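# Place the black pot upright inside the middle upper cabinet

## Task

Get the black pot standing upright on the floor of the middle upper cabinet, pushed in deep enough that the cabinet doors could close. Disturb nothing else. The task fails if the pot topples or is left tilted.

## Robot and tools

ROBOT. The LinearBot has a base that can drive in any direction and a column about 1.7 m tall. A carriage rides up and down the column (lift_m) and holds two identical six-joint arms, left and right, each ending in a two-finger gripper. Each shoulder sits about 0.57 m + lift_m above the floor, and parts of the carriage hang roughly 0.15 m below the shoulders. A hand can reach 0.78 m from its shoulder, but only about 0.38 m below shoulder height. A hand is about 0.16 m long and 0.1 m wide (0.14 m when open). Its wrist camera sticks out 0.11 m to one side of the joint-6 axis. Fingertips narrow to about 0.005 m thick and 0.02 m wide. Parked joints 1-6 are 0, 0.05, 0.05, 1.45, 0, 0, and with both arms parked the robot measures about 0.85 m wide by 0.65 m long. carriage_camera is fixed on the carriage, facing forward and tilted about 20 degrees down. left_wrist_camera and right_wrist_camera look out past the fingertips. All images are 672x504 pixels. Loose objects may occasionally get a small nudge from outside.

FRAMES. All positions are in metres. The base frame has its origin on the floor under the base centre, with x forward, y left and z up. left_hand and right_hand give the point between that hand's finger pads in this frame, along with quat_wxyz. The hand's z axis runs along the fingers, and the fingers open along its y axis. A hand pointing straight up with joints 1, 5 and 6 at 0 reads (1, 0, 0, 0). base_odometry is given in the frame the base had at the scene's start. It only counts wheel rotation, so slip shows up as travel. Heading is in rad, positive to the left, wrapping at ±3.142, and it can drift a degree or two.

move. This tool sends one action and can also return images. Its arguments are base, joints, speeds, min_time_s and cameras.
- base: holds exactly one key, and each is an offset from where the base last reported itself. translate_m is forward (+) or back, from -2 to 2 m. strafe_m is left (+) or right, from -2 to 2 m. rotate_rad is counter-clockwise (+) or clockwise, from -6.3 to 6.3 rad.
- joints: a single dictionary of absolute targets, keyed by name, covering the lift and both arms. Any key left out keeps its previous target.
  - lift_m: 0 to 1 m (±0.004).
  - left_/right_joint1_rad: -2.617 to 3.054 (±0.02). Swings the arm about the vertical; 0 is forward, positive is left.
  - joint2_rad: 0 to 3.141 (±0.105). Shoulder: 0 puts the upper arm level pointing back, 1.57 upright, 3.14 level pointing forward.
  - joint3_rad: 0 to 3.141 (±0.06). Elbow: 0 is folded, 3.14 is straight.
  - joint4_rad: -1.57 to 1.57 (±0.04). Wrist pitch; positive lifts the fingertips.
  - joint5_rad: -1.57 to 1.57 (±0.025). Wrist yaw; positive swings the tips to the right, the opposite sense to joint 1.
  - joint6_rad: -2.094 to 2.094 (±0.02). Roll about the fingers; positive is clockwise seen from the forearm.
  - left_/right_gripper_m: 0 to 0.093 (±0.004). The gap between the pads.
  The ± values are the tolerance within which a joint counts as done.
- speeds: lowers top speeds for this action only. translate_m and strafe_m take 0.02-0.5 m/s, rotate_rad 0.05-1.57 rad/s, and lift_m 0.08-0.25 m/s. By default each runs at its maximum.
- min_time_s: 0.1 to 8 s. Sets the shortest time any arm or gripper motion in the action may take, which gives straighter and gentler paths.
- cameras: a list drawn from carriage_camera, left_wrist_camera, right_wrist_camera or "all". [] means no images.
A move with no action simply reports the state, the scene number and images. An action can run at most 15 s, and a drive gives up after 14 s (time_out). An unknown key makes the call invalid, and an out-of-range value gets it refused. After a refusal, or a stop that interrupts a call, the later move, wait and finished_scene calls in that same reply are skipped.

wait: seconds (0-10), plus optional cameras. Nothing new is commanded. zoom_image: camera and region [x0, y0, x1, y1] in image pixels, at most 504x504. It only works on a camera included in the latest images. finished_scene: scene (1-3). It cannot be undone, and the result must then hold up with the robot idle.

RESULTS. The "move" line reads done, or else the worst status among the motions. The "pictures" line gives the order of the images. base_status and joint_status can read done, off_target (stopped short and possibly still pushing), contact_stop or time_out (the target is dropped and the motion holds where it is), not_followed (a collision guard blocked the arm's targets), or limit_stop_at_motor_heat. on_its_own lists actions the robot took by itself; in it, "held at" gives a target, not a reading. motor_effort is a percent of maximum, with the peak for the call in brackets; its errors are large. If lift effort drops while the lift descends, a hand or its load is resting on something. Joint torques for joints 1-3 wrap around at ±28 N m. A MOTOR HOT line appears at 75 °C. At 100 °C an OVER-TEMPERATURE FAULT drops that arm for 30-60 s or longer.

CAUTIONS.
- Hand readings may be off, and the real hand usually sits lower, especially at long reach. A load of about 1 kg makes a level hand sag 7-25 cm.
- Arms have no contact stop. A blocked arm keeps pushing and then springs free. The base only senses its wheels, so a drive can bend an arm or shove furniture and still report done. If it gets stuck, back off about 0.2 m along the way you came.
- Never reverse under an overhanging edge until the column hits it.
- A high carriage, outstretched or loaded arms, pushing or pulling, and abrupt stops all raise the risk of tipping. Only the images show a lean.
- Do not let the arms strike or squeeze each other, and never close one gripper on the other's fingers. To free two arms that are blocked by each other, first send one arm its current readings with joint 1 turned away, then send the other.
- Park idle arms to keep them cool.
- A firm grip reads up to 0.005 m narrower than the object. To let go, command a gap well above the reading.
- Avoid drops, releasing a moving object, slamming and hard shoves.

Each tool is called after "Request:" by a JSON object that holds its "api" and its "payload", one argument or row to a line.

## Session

Request:
{"api": "move", "payload": {

}}

Scene clock: 0.00 s.
Joint torques (N m): no reading
base_odometry: x=+0.000 y=+0.000 heading=+0.000
base_status: not commanded
joint_positions: lift_m=+0.300 left_joint1_rad=+0.004 left_joint2_rad=+0.038 left_joint3_rad=+0.032 left_joint4_rad=+1.473 left_joint5_rad=+0.016 left_joint6_rad=-0.004 left_gripper_m=+0.09396 right_joint1_rad=-0.013 right_joint2_rad=+0.032 right_joint3_rad=+0.046 right_joint4_rad=+1.480 right_joint5_rad=-0.045 right_joint6_rad=-0.037 right_gripper_m=+0.09396
joint_status: not commanded
motor_effort: lift_m=+23 drive_wheels=-2
left_hand: x=+0.2496 y=+0.3008 z=+1.3008 quat_wxyz=(+0.999, +0.008, +0.052, +0.000) (m; base frame)
right_hand: x=+0.2417 y=-0.2960 z=+1.3045 quat_wxyz=(+0.999, -0.023, +0.038, -0.024) (m; base frame)
pictures: carriage_camera, left_wrist_camera, right_wrist_camera

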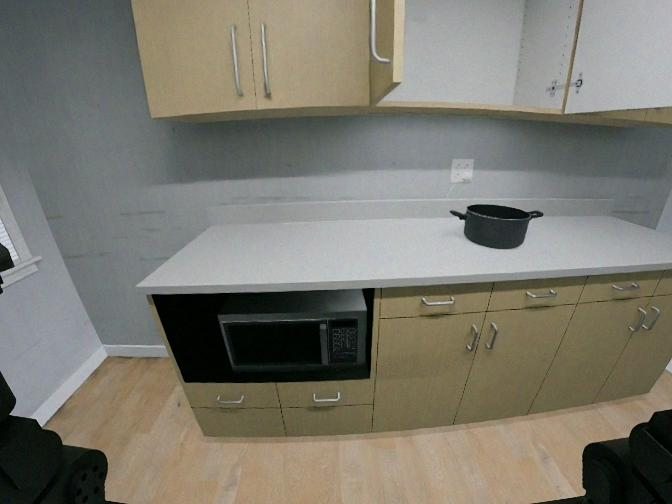

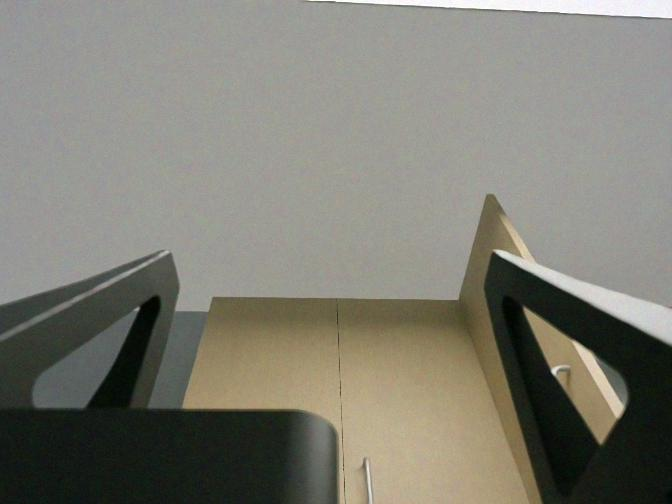

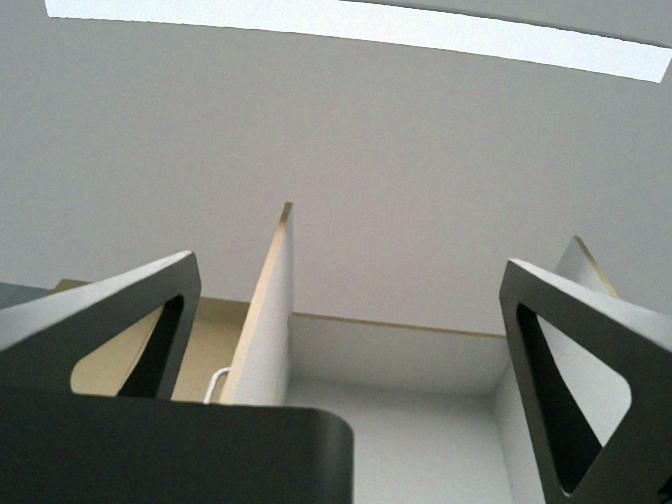

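Request:
{"api": "move", "payload": {
  "base": {"rotate_rad":0.07}
}}

Request:
{"api": "move", "payload": {
  "base": {"strafe_m":-0.66},
  "joints": {"lift_m":0.5,"left_joint1_rad":-0.2,"left_joint2_rad":2.281,"left_joint3_rad":1.04,"left_joint4_rad":1.27,"left_joint5_rad":0,"left_joint6_rad":-1.57,"right_joint1_rad":0.265,"right_joint2_rad":2.419,"right_joint3_rad":1.326,"right_joint4_rad":1.12,"right_joint5_rad":0,"right_joint6_rad":1.57},
  "min_time_s": 2.5,
  "cameras": ["all"]
}}

Scene clock: 1.97 s.
Joint torques (N m): left_arm=[-0.05 4.62 5.34 -0.22 0.04 0.02] | right_arm=[-0.18 4.74 4.93 -0.35 0.02 -0.01]
move: done
base_odometry: x=+0.000 y=+0.000 heading=+0.070
base_status: done
joint_positions: lift_m=+0.300 left_joint1_rad=+0.004 left_joint2_rad=+0.038 left_joint3_rad=+0.032 left_joint4_rad=+1.473 left_joint5_rad=+0.016 left_joint6_rad=-0.004 left_gripper_m=+0.09396 right_joint1_rad=-0.013 right_joint2_rad=+0.032 right_joint3_rad=+0.046 right_joint4_rad=+1.480 right_joint5_rad=-0.045 right_joint6_rad=-0.037 right_gripper_m=+0.09396
joint_status: not commanded
motor_effort: lift_m=+23(23) drive_wheels=-7(9)
left_hand: x=+0.2496 y=+0.3008 z=+1.3008 quat_wxyz=(+0.999, +0.008, +0.052, +0.000) (m; base frame)
right_hand: x=+0.2417 y=-0.2960 z=+1.3045 quat_wxyz=(+0.999, -0.023, +0.038, -0.024) (m; base frame)
pictures: none

Scene clock: 5.50 s.
Joint torques (N m): left_arm=[-0.29 -13.08 6.42 2.44 -0.08 0] | right_arm=[0.32 -13.59 6.87 2.07 0.15 0.07]
move: done
base_odometry: x=+0.045 y=-0.658 heading=+0.069
base_status: done
joint_positions: lift_m=+0.500 left_joint1_rad=-0.197 left_joint2_rad=+2.281 left_joint3_rad=+1.018 left_joint4_rad=+1.263 left_joint5_rad=+0.014 left_joint6_rad=-1.560 left_gripper_m=+0.09398 right_joint1_rad=+0.260 right_joint2_rad=+2.421 right_joint3_rad=+1.298 right_joint4_rad=+1.111 right_joint5_rad=-0.013 right_joint6_rad=+1.556 right_gripper_m=+0.09396
joint_status: all done
motor_effort: lift_m=+23(28) drive_wheels=-5(9)
left_hand: x=+0.7806 y=+0.1896 z=+1.1723 quat_wxyz=(+0.448, -0.442, +0.552, -0.547) (m; base frame)
right_hand: x=+0.8255 y=-0.1409 z=+1.1634 quat_wxyz=(+0.429, +0.426, +0.570, +0.557) (m; base frame)
pictures: carriage_camera, left_wrist_camera, right_wrist_camera

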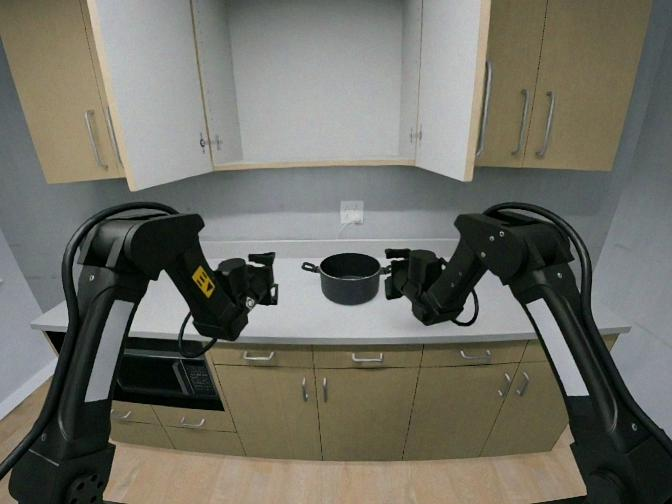

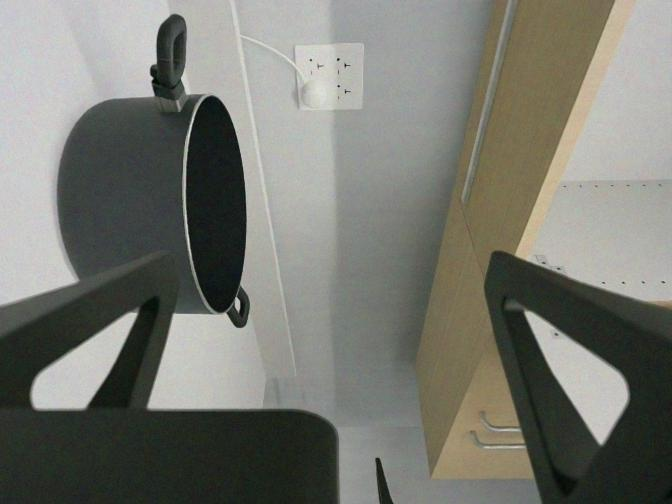

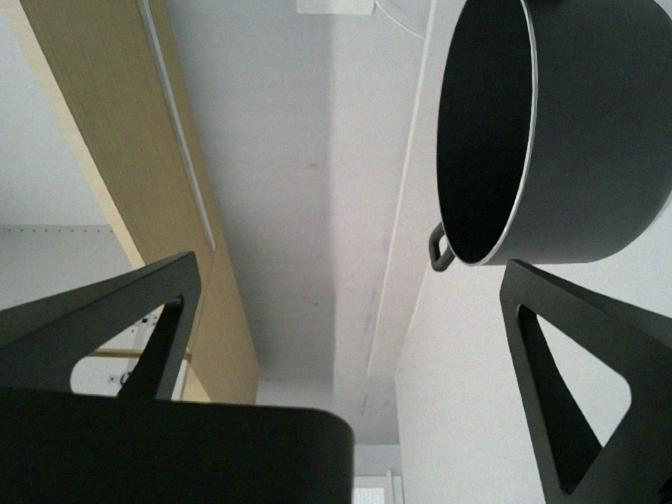

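Request:
{"api": "move", "payload": {
  "base": {"strafe_m":-0.06},
  "joints": {"lift_m":0.42,"left_joint1_rad":-0.22,"left_joint2_rad":2.33,"left_joint3_rad":1.14,"left_joint4_rad":1.22,"right_joint1_rad":0.22,"right_joint2_rad":2.33,"right_joint3_rad":1.14,"right_joint4_rad":1.22},
  "min_time_s": 1.5
}}

Request:
{"api": "move", "payload": {
  "base": {"translate_m":0.18},
  "joints": {"lift_m":0.375},
  "speeds": {"translate_m":0.15},
  "cameras": ["all"]
}}

Request:
{"api": "zoom_image", "payload": {
  "camera": "carriage_camera",
  "region": [240, 220, 440, 320]
}}

Scene clock: 8.77 s.
Joint torques (N m): left_arm=[-0.84 -13.27 6.87 2.34 -0.05 0.02] | right_arm=[-0.64 -17.4 3.96 2.25 0.12 0.06]
move: done
base_odometry: x=+0.049 y=-0.718 heading=+0.069
base_status: done
joint_positions: lift_m=+0.420 left_joint1_rad=-0.213 left_joint2_rad=+2.326 left_joint3_rad=+1.117 left_joint4_rad=+1.221 left_joint5_rad=+0.009 left_joint6_rad=-1.561 left_gripper_m=+0.09398 right_joint1_rad=+0.226 right_joint2_rad=+2.377 right_joint3_rad=+1.146 right_joint4_rad=+1.195 right_joint5_rad=-0.011 right_joint6_rad=+1.557 right_gripper_m=+0.09396
joint_status: all done
motor_effort: lift_m=+21(22) drive_wheels=-4(8)
left_hand: x=+0.7986 y=+0.1774 z=+1.0947 quat_wxyz=(+0.447, -0.436, +0.551, -0.553) (m; base frame)
right_hand: x=+0.8015 y=-0.1682 z=+1.0705 quat_wxyz=(+0.433, +0.441, +0.569, +0.543) (m; base frame)
pictures: none

Scene clock: 10.97 s.
Joint torques (N m): left_arm=[-0.55 -14.94 6.2 2.53 -0.05 0.01] | right_arm=[-0.43 -15.05 4.59 2.17 0.13 0.02]
move: done
base_odometry: x=+0.229 y=-0.706 heading=+0.068
base_status: done
joint_positions: lift_m=+0.375 left_joint1_rad=-0.215 left_joint2_rad=+2.342 left_joint3_rad=+1.123 left_joint4_rad=+1.204 left_joint5_rad=+0.009 left_joint6_rad=-1.561 left_gripper_m=+0.09398 right_joint1_rad=+0.224 right_joint2_rad=+2.356 right_joint3_rad=+1.138 right_joint4_rad=+1.202 right_joint5_rad=-0.011 right_joint6_rad=+1.558 right_gripper_m=+0.09396
joint_status: all done
motor_effort: lift_m=+22(22) drive_wheels=-5(10)
left_hand: x=+0.7993 y=+0.1757 z=+1.0389 quat_wxyz=(+0.440, -0.442, +0.559, -0.547) (m; base frame)
right_hand: x=+0.8010 y=-0.1700 z=+1.0366 quat_wxyz=(+0.438, +0.438, +0.562, +0.548) (m; base frame)
pictures: carriage_camera, left_wrist_camera, right_wrist_camera

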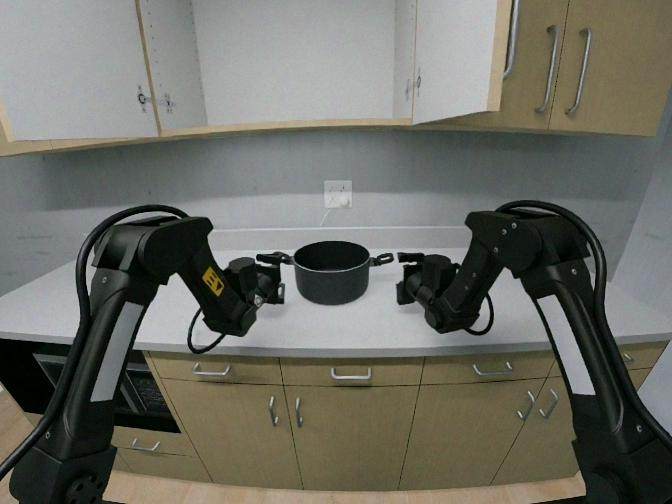

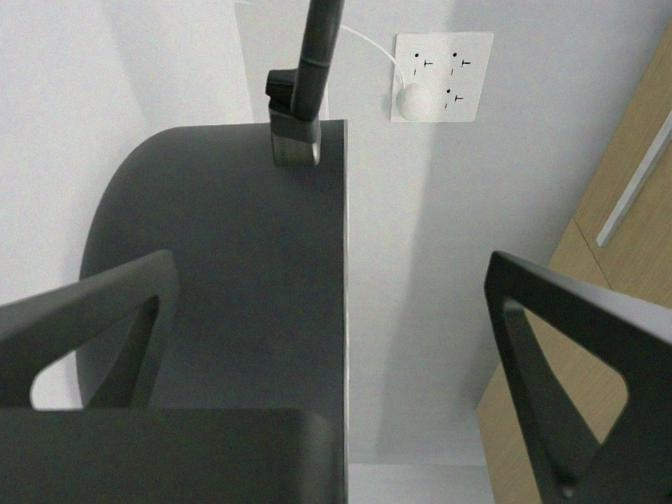

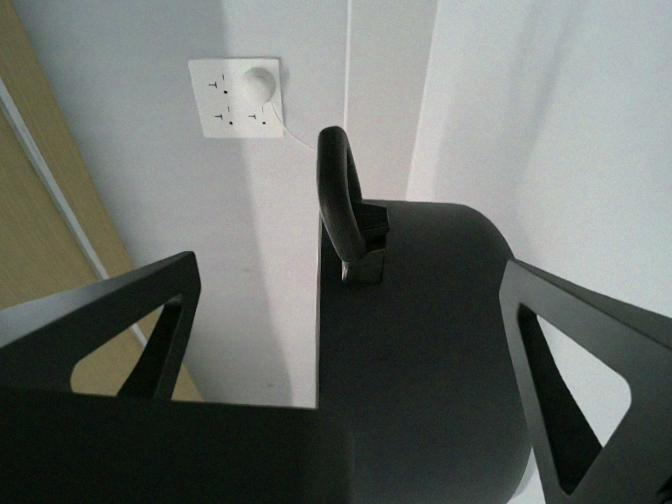

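Scaled by 2.520 from the camera's 672x504 image, which has a finer 960x720 frame.

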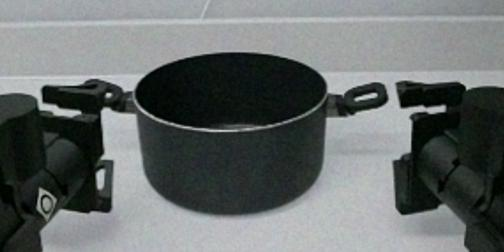

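Request:
{"api": "move", "payload": {
  "base": {"strafe_m":0.022},
  "speeds": {"strafe_m":0.1}
}}

Request:
{"api": "move", "payload": {
  "base": {"translate_m":0.075},
  "speeds": {"translate_m":0.1},
  "cameras": ["all"]
}}

Scene clock: 15.83 s.
Joint torques (N m): left_arm=[-0.35 -15.01 6.17 2.53 -0.03 0.02] | right_arm=[-0.24 -15.13 4.55 2.17 0.09 0.04]
move: done
base_odometry: x=+0.228 y=-0.684 heading=+0.068
base_status: done
joint_positions: lift_m=+0.375 left_joint1_rad=-0.217 left_joint2_rad=+2.342 left_joint3_rad=+1.123 left_joint4_rad=+1.204 left_joint5_rad=+0.007 left_joint6_rad=-1.561 left_gripper_m=+0.09398 right_joint1_rad=+0.222 right_joint2_rad=+2.356 right_joint3_rad=+1.138 right_joint4_rad=+1.202 right_joint5_rad=-0.010 right_joint6_rad=+1.558 right_gripper_m=+0.09396
joint_status: not commanded
motor_effort: lift_m=+22(22) drive_wheels=-5(8)
left_hand: x=+0.7992 y=+0.1751 z=+1.0389 quat_wxyz=(+0.440, -0.442, +0.559, -0.547) (m; base frame)
right_hand: x=+0.8011 y=-0.1708 z=+1.0366 quat_wxyz=(+0.439, +0.438, +0.562, +0.548) (m; base frame)
pictures: none

Scene clock: 17.37 s.
Joint torques (N m): left_arm=[-0.34 -14.94 6.23 2.53 -0.04 0.01] | right_arm=[-0.32 -15.12 4.49 2.14 0.11 0.04]
move: done
base_odometry: x=+0.302 y=-0.679 heading=+0.069
base_status: done
joint_positions: lift_m=+0.375 left_joint1_rad=-0.217 left_joint2_rad=+2.342 left_joint3_rad=+1.123 left_joint4_rad=+1.204 left_joint5_rad=+0.007 left_joint6_rad=-1.561 left_gripper_m=+0.09398 right_joint1_rad=+0.222 right_joint2_rad=+2.356 right_joint3_rad=+1.138 right_joint4_rad=+1.202 right_joint5_rad=-0.010 right_joint6_rad=+1.558 right_gripper_m=+0.09396
joint_status: not commanded
motor_effort: lift_m=+22(22) drive_wheels=-4(9)
left_hand: x=+0.7991 y=+0.1748 z=+1.0389 quat_wxyz=(+0.440, -0.442, +0.559, -0.547) (m; base frame)
right_hand: x=+0.8011 y=-0.1708 z=+1.0366 quat_wxyz=(+0.439, +0.438, +0.562, +0.548) (m; base frame)
pictures: carriage_camera, left_wrist_camera, right_wrist_camera

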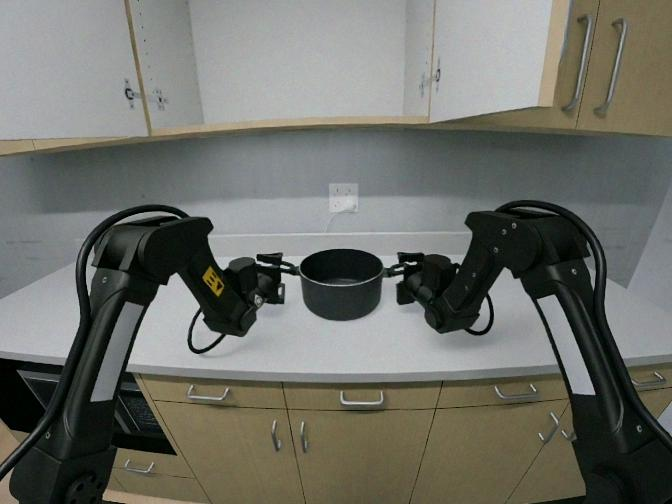

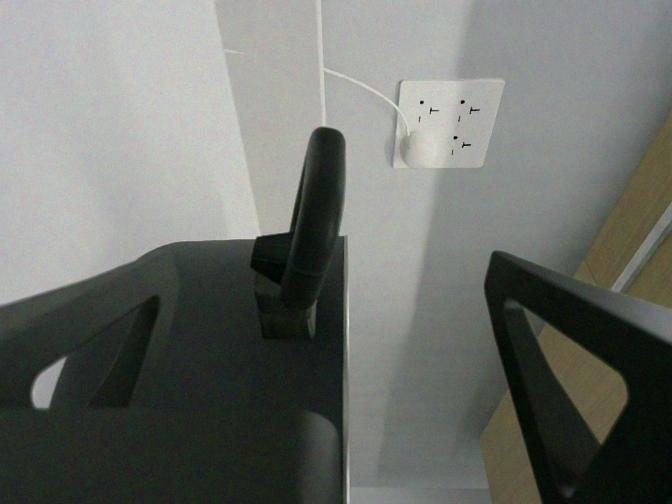

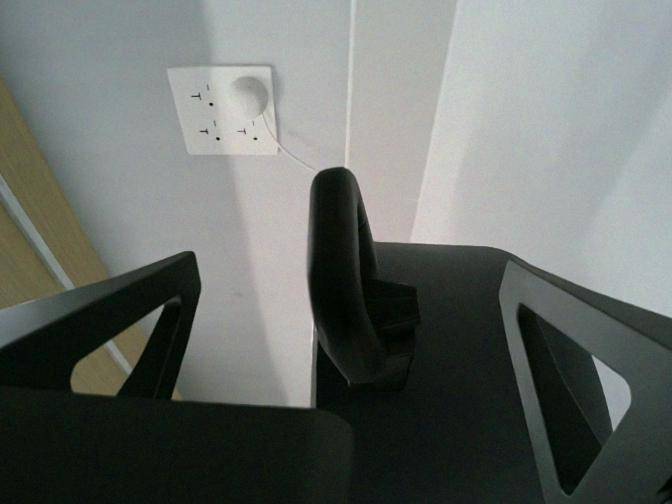

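Request:
{"api": "move", "payload": {
  "base": {"translate_m":0.022},
  "speeds": {"translate_m":0.08}
}}

Request:
{"api": "move", "payload": {
  "joints": {"left_joint1_rad":-0.23,"right_joint1_rad":0.24,"left_gripper_m":0.035,"right_gripper_m":0.035},
  "min_time_s": 1.5,
  "cameras": ["all"]
}}

Scene clock: 19.00 s.
Joint torques (N m): left_arm=[-0.35 -14.94 6.2 2.55 -0.04 0.01] | right_arm=[-0.31 -15.08 4.46 2.14 0.11 0.07]
move: done
base_odometry: x=+0.324 y=-0.677 heading=+0.069
base_status: done
joint_positions: lift_m=+0.375 left_joint1_rad=-0.218 left_joint2_rad=+2.342 left_joint3_rad=+1.123 left_joint4_rad=+1.204 left_joint5_rad=+0.007 left_joint6_rad=-1.561 left_gripper_m=+0.09398 right_joint1_rad=+0.222 right_joint2_rad=+2.356 right_joint3_rad=+1.138 right_joint4_rad=+1.205 right_joint5_rad=-0.010 right_joint6_rad=+1.558 right_gripper_m=+0.09396
joint_status: not commanded
motor_effort: lift_m=+22(22) drive_wheels=+1(11)
left_hand: x=+0.7991 y=+0.1746 z=+1.0389 quat_wxyz=(+0.440, -0.441, +0.559, -0.547) (m; base frame)
right_hand: x=+0.8012 y=-0.1708 z=+1.0372 quat_wxyz=(+0.439, +0.438, +0.561, +0.548) (m; base frame)
pictures: none

Scene clock: 20.80 s.
Joint torques (N m): left_arm=[-0.7 -14.99 6.19 2.55 -0.05 0.02] | right_arm=[0.66 -15.1 4.53 2.4 0.07 0.03]
move: done
base_odometry: x=+0.324 y=-0.677 heading=+0.069
base_status: not commanded
joint_positions: lift_m=+0.375 left_joint1_rad=-0.223 left_joint2_rad=+2.342 left_joint3_rad=+1.123 left_joint4_rad=+1.204 left_joint5_rad=+0.007 left_joint6_rad=-1.561 left_gripper_m=+0.03513 right_joint1_rad=+0.231 right_joint2_rad=+2.356 right_joint3_rad=+1.138 right_joint4_rad=+1.182 right_joint5_rad=-0.007 right_joint6_rad=+1.558 right_gripper_m=+0.03513
joint_status: all done
motor_effort: lift_m=+22(22) drive_wheels=+1(6)
left_hand: x=+0.7983 y=+0.1713 z=+1.0389 quat_wxyz=(+0.438, -0.440, +0.561, -0.548) (m; base frame)
right_hand: x=+0.8000 y=-0.1663 z=+1.0316 quat_wxyz=(+0.433, +0.441, +0.569, +0.543) (m; base frame)
pictures: carriage_camera, left_wrist_camera, right_wrist_camera

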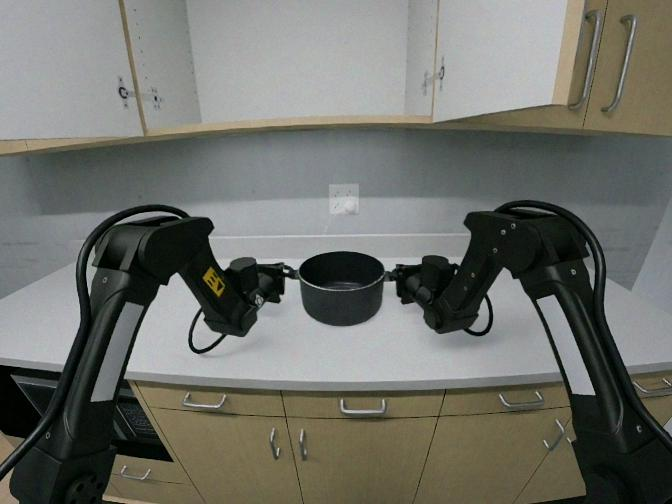

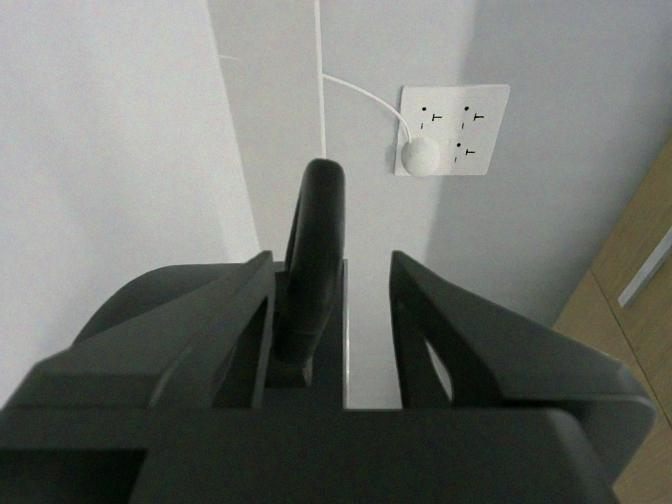

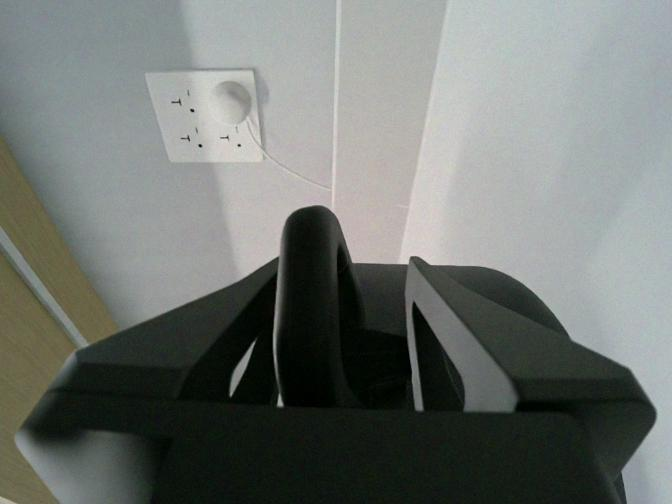

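Request:
{"api": "move", "payload": {
  "joints": {"left_gripper_m":0.005,"right_gripper_m":0.005},
  "min_time_s": 2
}}

Request:
{"api": "move", "payload": {
  "joints": {"lift_m":0.475},
  "speeds": {"lift_m":0.08},
  "cameras": ["all"]
}}

Scene clock: 23.70 s.
Joint torques (N m): left_arm=[-0.68 -14.98 6.23 2.83 -0.02 -0.54] | right_arm=[0.64 -15.08 4.48 2.47 0 0.98]
move: off_target
base_odometry: x=+0.324 y=-0.677 heading=+0.069
base_status: not commanded
joint_positions: lift_m=+0.375 left_joint1_rad=-0.223 left_joint2_rad=+2.342 left_joint3_rad=+1.123 left_joint4_rad=+1.178 left_joint5_rad=+0.007 left_joint6_rad=-1.513 left_gripper_m=+0.01392 right_joint1_rad=+0.231 right_joint2_rad=+2.356 right_joint3_rad=+1.138 right_joint4_rad=+1.174 right_joint5_rad=-0.004 right_joint6_rad=+1.475 right_gripper_m=+0.02548
joint_status: left_gripper_m off_target (ended at +0.01393, target +0.00500); right_gripper_m off_target (ended at +0.02550, target +0.00500)
motor_effort: lift_m=+22(22) drive_wheels=+1(2)
left_hand: x=+0.7982 y=+0.1714 z=+1.0326 quat_wxyz=(+0.446, -0.432, +0.578, -0.530) (m; base frame)
right_hand: x=+0.8000 y=-0.1668 z=+1.0295 quat_wxyz=(+0.453, +0.420, +0.588, +0.522) (m; base frame)
pictures: none

Scene clock: 25.47 s.
Joint torques (N m): left_arm=[-0.81 -18.3 6.53 4.48 0.06 -0.61] | right_arm=[0.43 -16.92 5.83 3.84 -0.05 1.03]
move: done
base_odometry: x=+0.324 y=-0.677 heading=+0.069
base_status: not commanded
joint_positions: lift_m=+0.475 left_joint1_rad=-0.223 left_joint2_rad=+2.375 left_joint3_rad=+1.117 left_joint4_rad=+1.032 left_joint5_rad=-0.004 left_joint6_rad=-1.506 left_gripper_m=+0.01267 right_joint1_rad=+0.234 right_joint2_rad=+2.374 right_joint3_rad=+1.118 right_joint4_rad=+1.050 right_joint5_rad=+0.006 right_joint6_rad=+1.471 right_gripper_m=+0.01199
joint_status: all done
on_its_own: right_gripper_m moved -0.01349 toward your old target +0.00500
motor_effort: lift_m=+25(28) drive_wheels=-5(6)
left_hand: x=+0.7908 y=+0.1755 z=+1.0761 quat_wxyz=(+0.406, -0.469, +0.626, -0.473) (m; base frame)
right_hand: x=+0.7906 y=-0.1693 z=+1.0808 quat_wxyz=(+0.417, +0.452, +0.631, +0.473) (m; base frame)
pictures: carriage_camera, left_wrist_camera, right_wrist_camera

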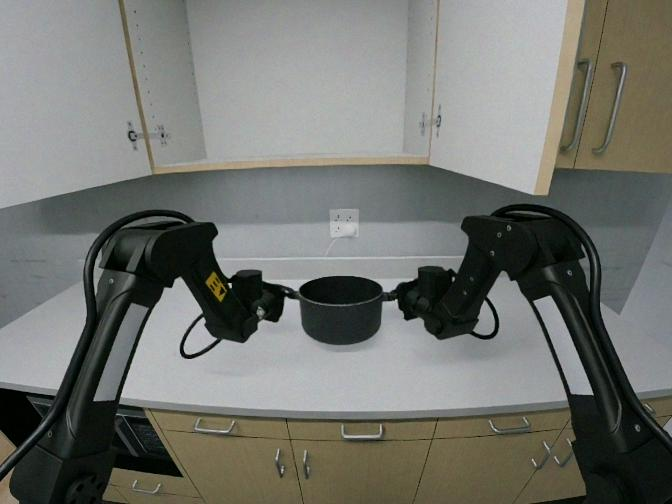

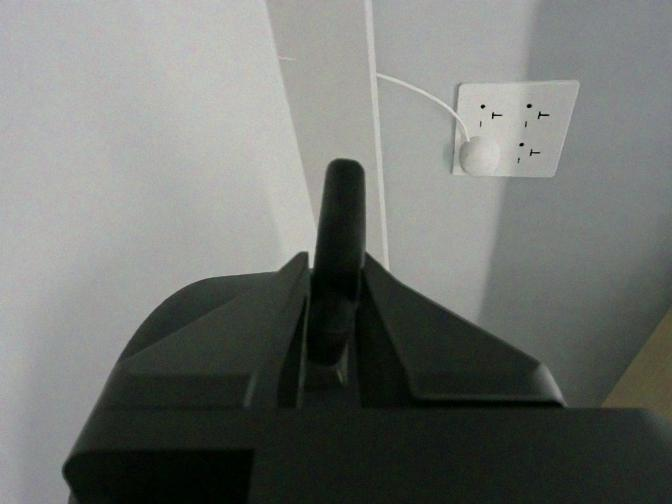

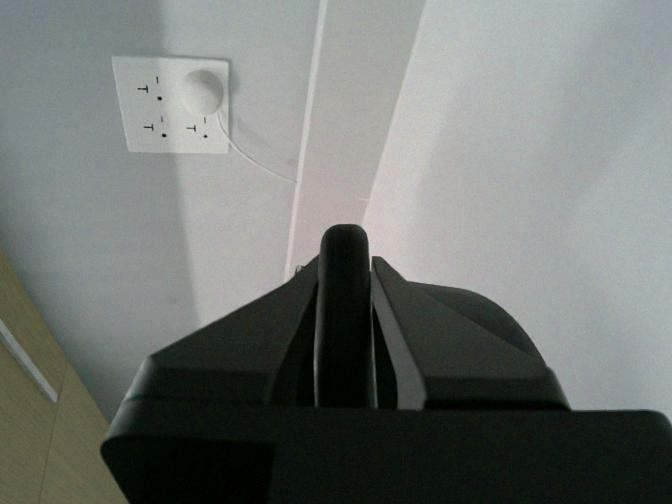

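Request:
{"api": "move", "payload": {
  "base": {"translate_m":-0.3},
  "speeds": {"translate_m":0.15}
}}

Request:
{"api": "move", "payload": {
  "joints": {"lift_m":1.0},
  "speeds": {"lift_m":0.15}
}}

Request:
{"api": "move", "payload": {
  "joints": {"left_joint1_rad":-0.205,"left_joint2_rad":2.433,"left_joint3_rad":1.642,"left_joint4_rad":0.815,"right_joint1_rad":0.213,"right_joint2_rad":2.433,"right_joint3_rad":1.642,"right_joint4_rad":0.815},
  "min_time_s": 4,
  "cameras": ["carriage_camera"]
}}

Scene clock: 29.70 s.
Joint torques (N m): left_arm=[-0.73 -18.3 6.57 4.5 0.04 -0.61] | right_arm=[0.39 -16.83 5.94 3.83 -0.08 1.01]
move: done
base_odometry: x=+0.025 y=-0.698 heading=+0.069
base_status: done
joint_positions: lift_m=+0.475 left_joint1_rad=-0.223 left_joint2_rad=+2.375 left_joint3_rad=+1.117 left_joint4_rad=+1.031 left_joint5_rad=-0.001 left_joint6_rad=-1.506 left_gripper_m=+0.01266 right_joint1_rad=+0.234 right_joint2_rad=+2.374 right_joint3_rad=+1.118 right_joint4_rad=+1.048 right_joint5_rad=+0.006 right_joint6_rad=+1.471 right_gripper_m=+0.01197
joint_status: not commanded
motor_effort: lift_m=+25(25) drive_wheels=-1(14)
left_hand: x=+0.7906 y=+0.1750 z=+1.0758 quat_wxyz=(+0.405, -0.468, +0.627, -0.473) (m; base frame)
right_hand: x=+0.7905 y=-0.1693 z=+1.0804 quat_wxyz=(+0.416, +0.452, +0.632, +0.472) (m; base frame)
pictures: none

Scene clock: 33.80 s.
Joint torques (N m): left_arm=[-0.72 -19.3 6.86 4.46 0.02 -0.61] | right_arm=[0.4 -17.84 6.2 3.85 -0.04 1]
move: done
base_odometry: x=+0.025 y=-0.698 heading=+0.069
base_status: not commanded
joint_positions: lift_m=+1.000 left_joint1_rad=-0.223 left_joint2_rad=+2.386 left_joint3_rad=+1.114 left_joint4_rad=+1.033 left_joint5_rad=-0.001 left_joint6_rad=-1.505 left_gripper_m=+0.01254 right_joint1_rad=+0.234 right_joint2_rad=+2.384 right_joint3_rad=+1.114 right_joint4_rad=+1.048 right_joint5_rad=+0.006 right_joint6_rad=+1.472 right_gripper_m=+0.01187
joint_status: all done
motor_effort: lift_m=+25(29) drive_wheels=-2(4)
left_hand: x=+0.7888 y=+0.1754 z=+1.5936 quat_wxyz=(+0.401, -0.471, +0.630, -0.469) (m; base frame)
right_hand: x=+0.7887 y=-0.1697 z=+1.5983 quat_wxyz=(+0.412, +0.455, +0.635, +0.469) (m; base frame)
pictures: none

Scene clock: 38.10 s.
Joint torques (N m): left_arm=[-2.74 -22.22 12.66 4.95 0.25 -1.12] | right_arm=[-6.87 -13.31 21.87 4.1 -2.18 -0.52]
move: off_target
base_odometry: x=+0.025 y=-0.698 heading=+0.069
base_status: not commanded
joint_positions: lift_m=+1.000 left_joint1_rad=-0.177 left_joint2_rad=+2.493 left_joint3_rad=+1.568 left_joint4_rad=+0.581 left_joint5_rad=-0.025 left_joint6_rad=-1.459 left_gripper_m=+0.01255 right_joint1_rad=+0.295 right_joint2_rad=+2.429 right_joint3_rad=+1.422 right_joint4_rad=+0.611 right_joint5_rad=+0.198 right_joint6_rad=+1.609 right_gripper_m=+0.01153
joint_status: left_joint1_rad off_target (ended at -0.177, target -0.205); left_joint3_rad off_target (ended at +1.568, target +1.642); left_joint4_rad off_target (ended at +0.581, target +0.815); right_joint1_rad off_target (ended at +0.295, target +0.213); right_joint3_rad off_target (ended at +1.422, target +1.642); right_joint4_rad off_target (ended at +0.611, target +0.815); the others done
motor_effort: lift_m=+24(25) drive_wheels=-13(14)
left_hand: x=+0.8702 y=+0.1919 z=+1.6042 quat_wxyz=(+0.401, -0.495, +0.651, -0.413) (m; base frame)
right_hand: x=+0.8306 y=-0.1541 z=+1.5913 quat_wxyz=(+0.387, +0.549, +0.623, +0.401) (m; base frame)
pictures: carriage_camera

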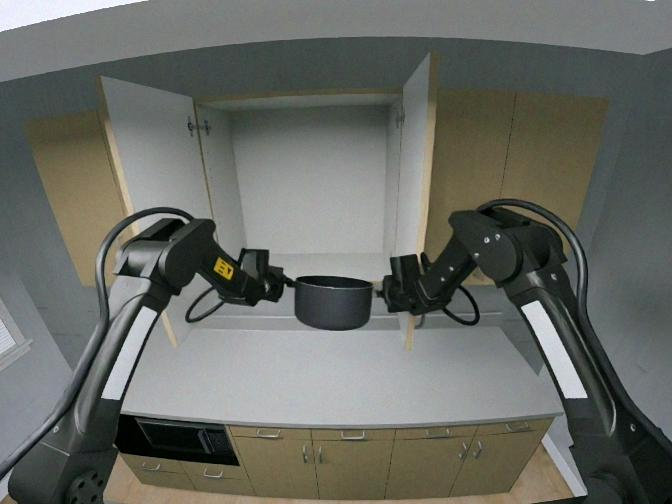

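Request:
{"api": "move", "payload": {
  "joints": {"left_joint1_rad":-0.23,"left_joint2_rad":2.33,"left_joint3_rad":1.14,"left_joint4_rad":1.22,"right_joint1_rad":0.24,"right_joint2_rad":2.33,"right_joint3_rad":1.14,"right_joint4_rad":1.22},
  "min_time_s": 3
}}

Request:
{"api": "move", "payload": {
  "base": {"translate_m":-0.1},
  "speeds": {"translate_m":0.12}
}}

Request:
{"api": "move", "payload": {
  "base": {"strafe_m":0.13},
  "speeds": {"strafe_m":0.1},
  "cameras": ["carriage_camera"]
}}

Scene clock: 42.07 s.
Joint torques (N m): left_arm=[-0.03 -24.85 5.65 4.28 0.42 -0.87] | right_arm=[-0.03 -22.53 5.6 4.32 -0.32 0.72]
move: off_target
base_odometry: x=+0.025 y=-0.698 heading=+0.069
base_status: not commanded
joint_positions: lift_m=+1.000 left_joint1_rad=-0.230 left_joint2_rad=+2.439 left_joint3_rad=+1.124 left_joint4_rad=+1.049 left_joint5_rad=-0.043 left_joint6_rad=-1.482 left_gripper_m=+0.01229 right_joint1_rad=+0.240 right_joint2_rad=+2.429 right_joint3_rad=+1.119 right_joint4_rad=+1.003 right_joint5_rad=+0.031 right_joint6_rad=+1.499 right_gripper_m=+0.01091
joint_status: left_joint2_rad off_target (ended at +2.439, target +2.330); left_joint4_rad off_target (ended at +1.049, target +1.220); right_joint4_rad off_target (ended at +1.003, target +1.220); the others done
motor_effort: lift_m=+24(25) drive_wheels=-3(14)
left_hand: x=+0.7878 y=+0.1785 z=+1.5716 quat_wxyz=(+0.411, -0.476, +0.636, -0.447) (m; base frame)
right_hand: x=+0.7827 y=-0.1718 z=+1.5645 quat_wxyz=(+0.390, +0.483, +0.647, +0.443) (m; base frame)
pictures: none

Scene clock: 43.67 s.
Joint torques (N m): left_arm=[-0.08 -24.85 5.64 4.25 0.42 -0.89] | right_arm=[-0.12 -22.48 5.53 4.29 -0.35 0.72]
move: done
base_odometry: x=-0.075 y=-0.705 heading=+0.069
base_status: done
joint_positions: lift_m=+1.000 left_joint1_rad=-0.230 left_joint2_rad=+2.439 left_joint3_rad=+1.124 left_joint4_rad=+1.052 left_joint5_rad=-0.043 left_joint6_rad=-1.482 left_gripper_m=+0.01229 right_joint1_rad=+0.240 right_joint2_rad=+2.429 right_joint3_rad=+1.119 right_joint4_rad=+1.006 right_joint5_rad=+0.031 right_joint6_rad=+1.499 right_gripper_m=+0.01091
joint_status: not commanded
motor_effort: lift_m=+25(25) drive_wheels=-3(7)
left_hand: x=+0.7879 y=+0.1785 z=+1.5723 quat_wxyz=(+0.411, -0.476, +0.635, -0.448) (m; base frame)
right_hand: x=+0.7829 y=-0.1718 z=+1.5653 quat_wxyz=(+0.391, +0.482, +0.646, +0.444) (m; base frame)
pictures: none

Scene clock: 45.80 s.
Joint torques (N m): left_arm=[0.06 -24.87 5.64 4.23 0.42 -0.87] | right_arm=[-0.53 -22.39 5.48 4.28 -0.31 0.69]
move: done
base_odometry: x=-0.084 y=-0.575 heading=+0.069
base_status: done
joint_positions: lift_m=+1.000 left_joint1_rad=-0.231 left_joint2_rad=+2.439 left_joint3_rad=+1.124 left_joint4_rad=+1.052 left_joint5_rad=-0.042 left_joint6_rad=-1.482 left_gripper_m=+0.01229 right_joint1_rad=+0.245 right_joint2_rad=+2.429 right_joint3_rad=+1.119 right_joint4_rad=+1.006 right_joint5_rad=+0.029 right_joint6_rad=+1.499 right_gripper_m=+0.01089
joint_status: not commanded
motor_effort: lift_m=+24(25) drive_wheels=-3(9)
left_hand: x=+0.7878 y=+0.1778 z=+1.5724 quat_wxyz=(+0.411, -0.475, +0.636, -0.449) (m; base frame)
right_hand: x=+0.7823 y=-0.1688 z=+1.5653 quat_wxyz=(+0.390, +0.480, +0.647, +0.446) (m; base frame)
pictures: carriage_camera

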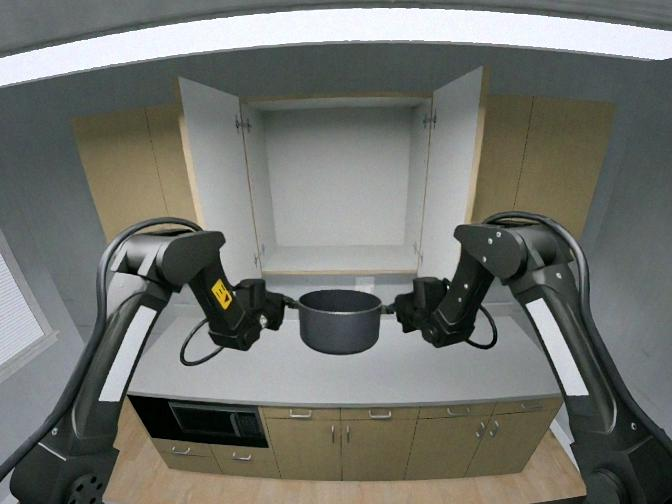

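Request:
{"api": "move", "payload": {
  "joints": {"left_joint1_rad":-0.205,"left_joint2_rad":2.40,"left_joint3_rad":1.642,"left_joint4_rad":0.83,"right_joint1_rad":0.213,"right_joint2_rad":2.40,"right_joint3_rad":1.642,"right_joint4_rad":0.83},
  "min_time_s": 4,
  "cameras": ["all"]
}}

Request:
{"api": "zoom_image", "payload": {
  "camera": "carriage_camera",
  "region": [150, 200, 500, 380]
}}

Scene clock: 51.23 s.
Joint torques (N m): left_arm=[-0.72 -21.12 12.18 4.21 0.44 -1.02] | right_arm=[-0.23 -19.07 11.69 4.03 -0.14 0.9]
move: off_target
base_odometry: x=-0.084 y=-0.575 heading=+0.069
base_status: not commanded
joint_positions: lift_m=+1.000 left_joint1_rad=-0.198 left_joint2_rad=+2.450 left_joint3_rad=+1.574 left_joint4_rad=+0.664 left_joint5_rad=-0.043 left_joint6_rad=-1.469 left_gripper_m=+0.01229 right_joint1_rad=+0.214 right_joint2_rad=+2.445 right_joint3_rad=+1.561 right_joint4_rad=+0.643 right_joint5_rad=+0.015 right_joint6_rad=+1.482 right_gripper_m=+0.01086
joint_status: left_joint3_rad off_target (ended at +1.575, target +1.642); left_joint4_rad off_target (ended at +0.664, target +0.830); right_joint3_rad off_target (ended at +1.561, target +1.642); right_joint4_rad off_target (ended at +0.643, target +0.830); the others done
motor_effort: lift_m=+24(25) drive_wheels=-4(5)
left_hand: x=+0.8777 y=+0.1794 z=+1.6542 quat_wxyz=(+0.435, -0.473, +0.618, -0.454) (m; base frame)
right_hand: x=+0.8711 y=-0.1651 z=+1.6466 quat_wxyz=(+0.412, +0.470, +0.631, +0.459) (m; base frame)
pictures: carriage_camera, left_wrist_camera, right_wrist_camera

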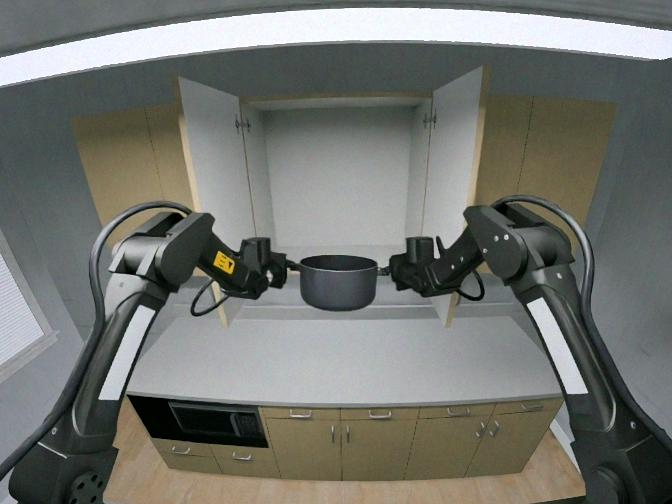

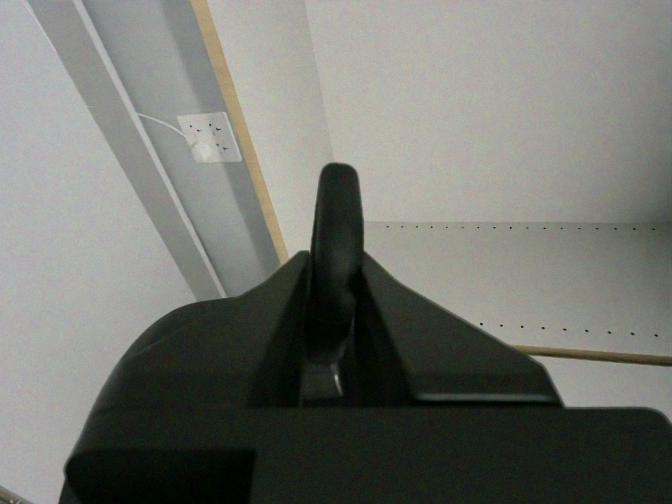

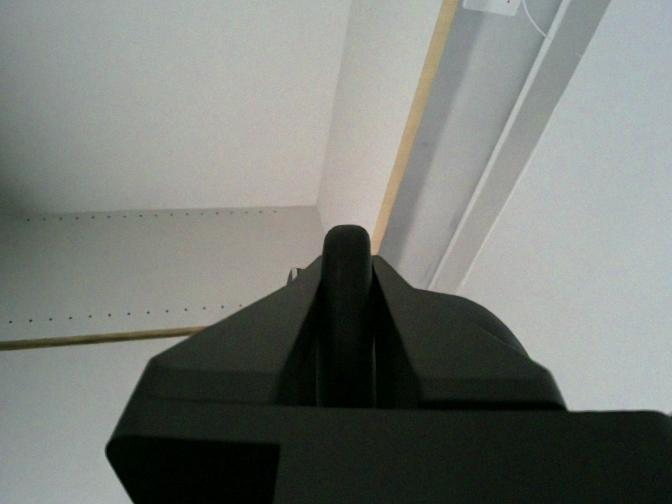

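Scaled by 1.440 from the camera's 672x504 image, which has a finer 960x720 frame.

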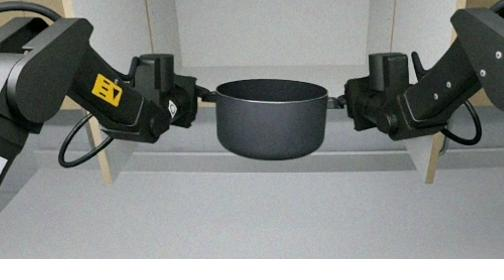

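Request:
{"api": "move", "payload": {
  "base": {"translate_m":0.35},
  "speeds": {"translate_m":0.12},
  "cameras": ["all"]
}}

Scene clock: 55.57 s.
Joint torques (N m): left_arm=[-0.75 -21.44 11.97 4.29 0.44 -1.01] | right_arm=[-0.2 -19.29 11.49 4.06 -0.13 0.91]
move: done
MOTOR HOT: joint 2 (shoulder) of the left arm reports 77 °C; the controller stops that arm at 100 °C. To cool a motor, set the load down, stop pushing, or move to a pose that needs little force.
base_odometry: x=+0.265 y=-0.550 heading=+0.070
base_status: done
joint_positions: lift_m=+1.000 left_joint1_rad=-0.198 left_joint2_rad=+2.452 left_joint3_rad=+1.576 left_joint4_rad=+0.659 left_joint5_rad=-0.043 left_joint6_rad=-1.469 left_gripper_m=+0.01229 right_joint1_rad=+0.214 right_joint2_rad=+2.447 right_joint3_rad=+1.563 right_joint4_rad=+0.638 right_joint5_rad=+0.015 right_joint6_rad=+1.482 right_gripper_m=+0.01086
joint_status: not commanded
motor_effort: lift_m=+24(25) drive_wheels=+1(10)
left_hand: x=+0.8777 y=+0.1794 z=+1.6524 quat_wxyz=(+0.433, -0.473, +0.619, -0.452) (m; base frame)
right_hand: x=+0.8712 y=-0.1651 z=+1.6449 quat_wxyz=(+0.411, +0.471, +0.633, +0.457) (m; base frame)
pictures: carriage_camera, left_wrist_camera, right_wrist_camera

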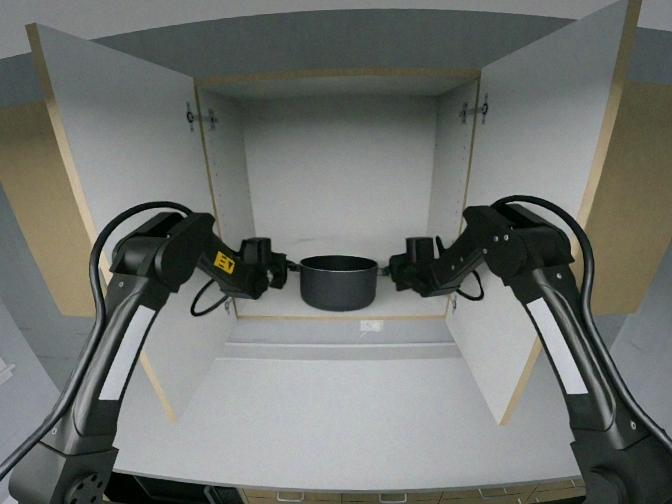

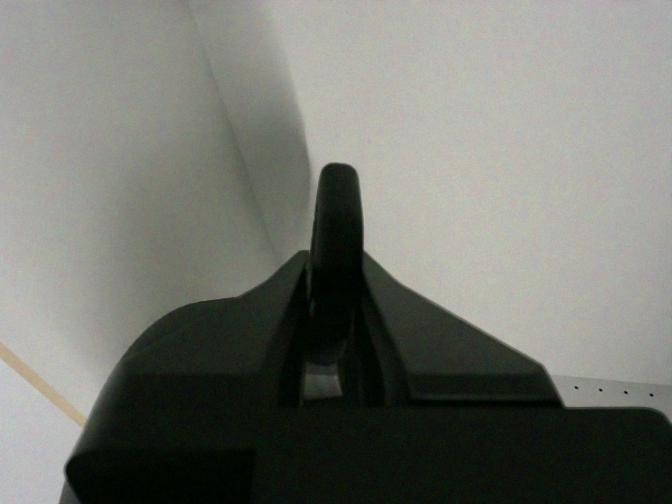

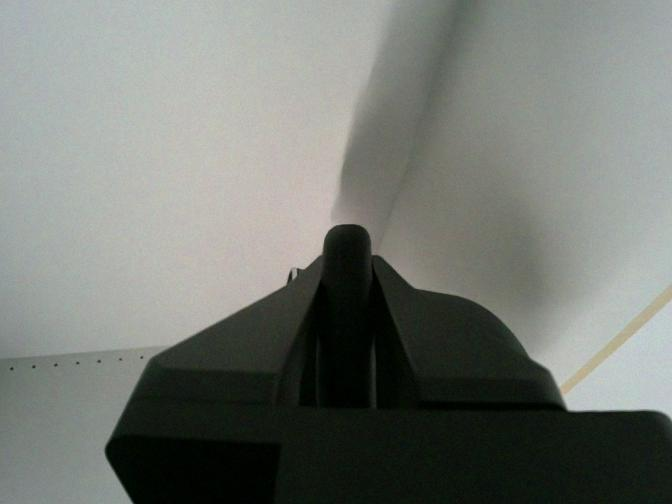

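Request:
{"api": "move", "payload": {
  "base": {"translate_m":0.185},
  "speeds": {"translate_m":0.09}
}}

Request:
{"api": "move", "payload": {
  "joints": {"lift_m":0.95},
  "speeds": {"lift_m":0.08},
  "cameras": ["carriage_camera"]
}}

Request:
{"api": "move", "payload": {
  "joints": {"lift_m":0.92},
  "speeds": {"lift_m":0.08},
  "cameras": ["carriage_camera"]
}}

Scene clock: 58.97 s.
Joint torques (N m): left_arm=[-0.68 -21.46 12.08 4.31 0.43 -1.03] | right_arm=[-0.08 -19.37 11.47 4.11 -0.14 0.88]
move: done
MOTOR HOT: still on. Joint 2 (shoulder) of the left arm reports 78 °C.
base_odometry: x=+0.450 y=-0.537 heading=+0.071
base_status: done
joint_positions: lift_m=+1.000 left_joint1_rad=-0.198 left_joint2_rad=+2.453 left_joint3_rad=+1.576 left_joint4_rad=+0.658 left_joint5_rad=-0.043 left_joint6_rad=-1.469 left_gripper_m=+0.01229 right_joint1_rad=+0.213 right_joint2_rad=+2.447 right_joint3_rad=+1.563 right_joint4_rad=+0.636 right_joint5_rad=+0.014 right_joint6_rad=+1.482 right_gripper_m=+0.01086
joint_status: not commanded
motor_effort: lift_m=+25(25) drive_wheels=+2(10)
left_hand: x=+0.8776 y=+0.1794 z=+1.6518 quat_wxyz=(+0.433, -0.474, +0.620, -0.452) (m; base frame)
right_hand: x=+0.8711 y=-0.1655 z=+1.6444 quat_wxyz=(+0.411, +0.471, +0.633, +0.457) (m; base frame)
pictures: none

Scene clock: 59.97 s.
Joint torques (N m): left_arm=[-0.7 -22.22 11.52 4.34 0.43 -1] | right_arm=[-0.03 -20.19 11.1 4.12 -0.15 0.9]
move: done
MOTOR HOT: still on. Joint 2 (shoulder) of the left arm reports 78 °C.
base_odometry: x=+0.450 y=-0.537 heading=+0.071
base_status: not commanded
joint_positions: lift_m=+0.950 left_joint1_rad=-0.198 left_joint2_rad=+2.460 left_joint3_rad=+1.582 left_joint4_rad=+0.652 left_joint5_rad=-0.043 left_joint6_rad=-1.469 left_gripper_m=+0.01229 right_joint1_rad=+0.213 right_joint2_rad=+2.455 right_joint3_rad=+1.568 right_joint4_rad=+0.633 right_joint5_rad=+0.014 right_joint6_rad=+1.482 right_gripper_m=+0.01086
joint_status: all done
motor_effort: lift_m=+22(23) drive_wheels=+1(6)
left_hand: x=+0.8781 y=+0.1793 z=+1.5984 quat_wxyz=(+0.431, -0.475, +0.622, -0.450) (m; base frame)
right_hand: x=+0.8715 y=-0.1653 z=+1.5912 quat_wxyz=(+0.409, +0.472, +0.635, +0.455) (m; base frame)
pictures: carriage_camera

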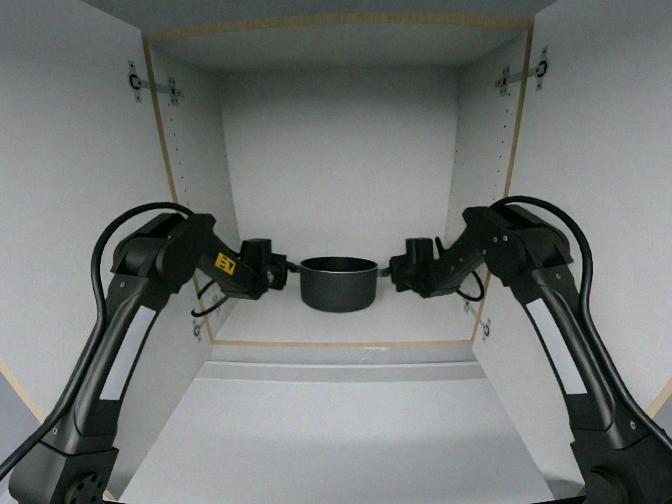

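Scene clock: 60.77 s.
Joint torques (N m): left_arm=[-0.75 -22.23 11.14 4.03 0.46 -1.02] | right_arm=[0.02 -20.18 10.85 3.78 -0.14 0.99]
move: done
MOTOR HOT: still on. Joint 2 (shoulder) of the left arm reports 79 °C.
base_odometry: x=+0.450 y=-0.537 heading=+0.071
base_status: not commanded
joint_positions: lift_m=+0.920 left_joint1_rad=-0.198 left_joint2_rad=+2.460 left_joint3_rad=+1.585 left_joint4_rad=+0.681 left_joint5_rad=-0.047 left_joint6_rad=-1.469 left_gripper_m=+0.01229 right_joint1_rad=+0.213 right_joint2_rad=+2.455 right_joint3_rad=+1.572 right_joint4_rad=+0.665 right_joint5_rad=+0.014 right_joint6_rad=+1.473 right_gripper_m=+0.01086
joint_status: all done
motor_effort: lift_m=+22(22) drive_wheels=+1(6)
left_hand: x=+0.8805 y=+0.1795 z=+1.5772 quat_wxyz=(+0.440, -0.470, +0.612, -0.458) (m; base frame)
right_hand: x=+0.8742 y=-0.1647 z=+1.5708 quat_wxyz=(+0.420, +0.463, +0.628, +0.464) (m; base frame)
pictures: carriage_camera

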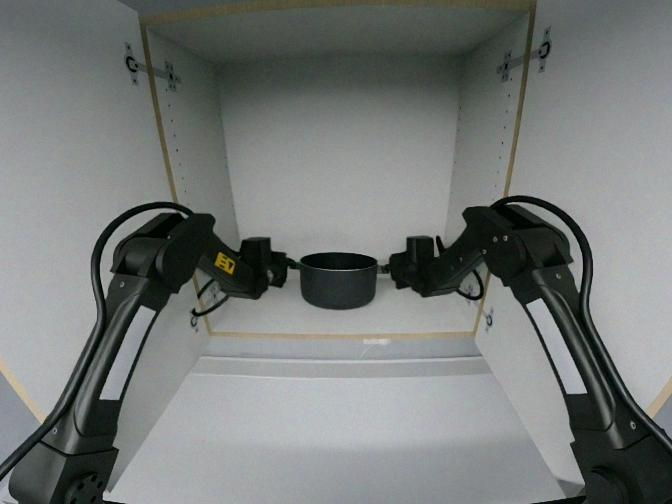

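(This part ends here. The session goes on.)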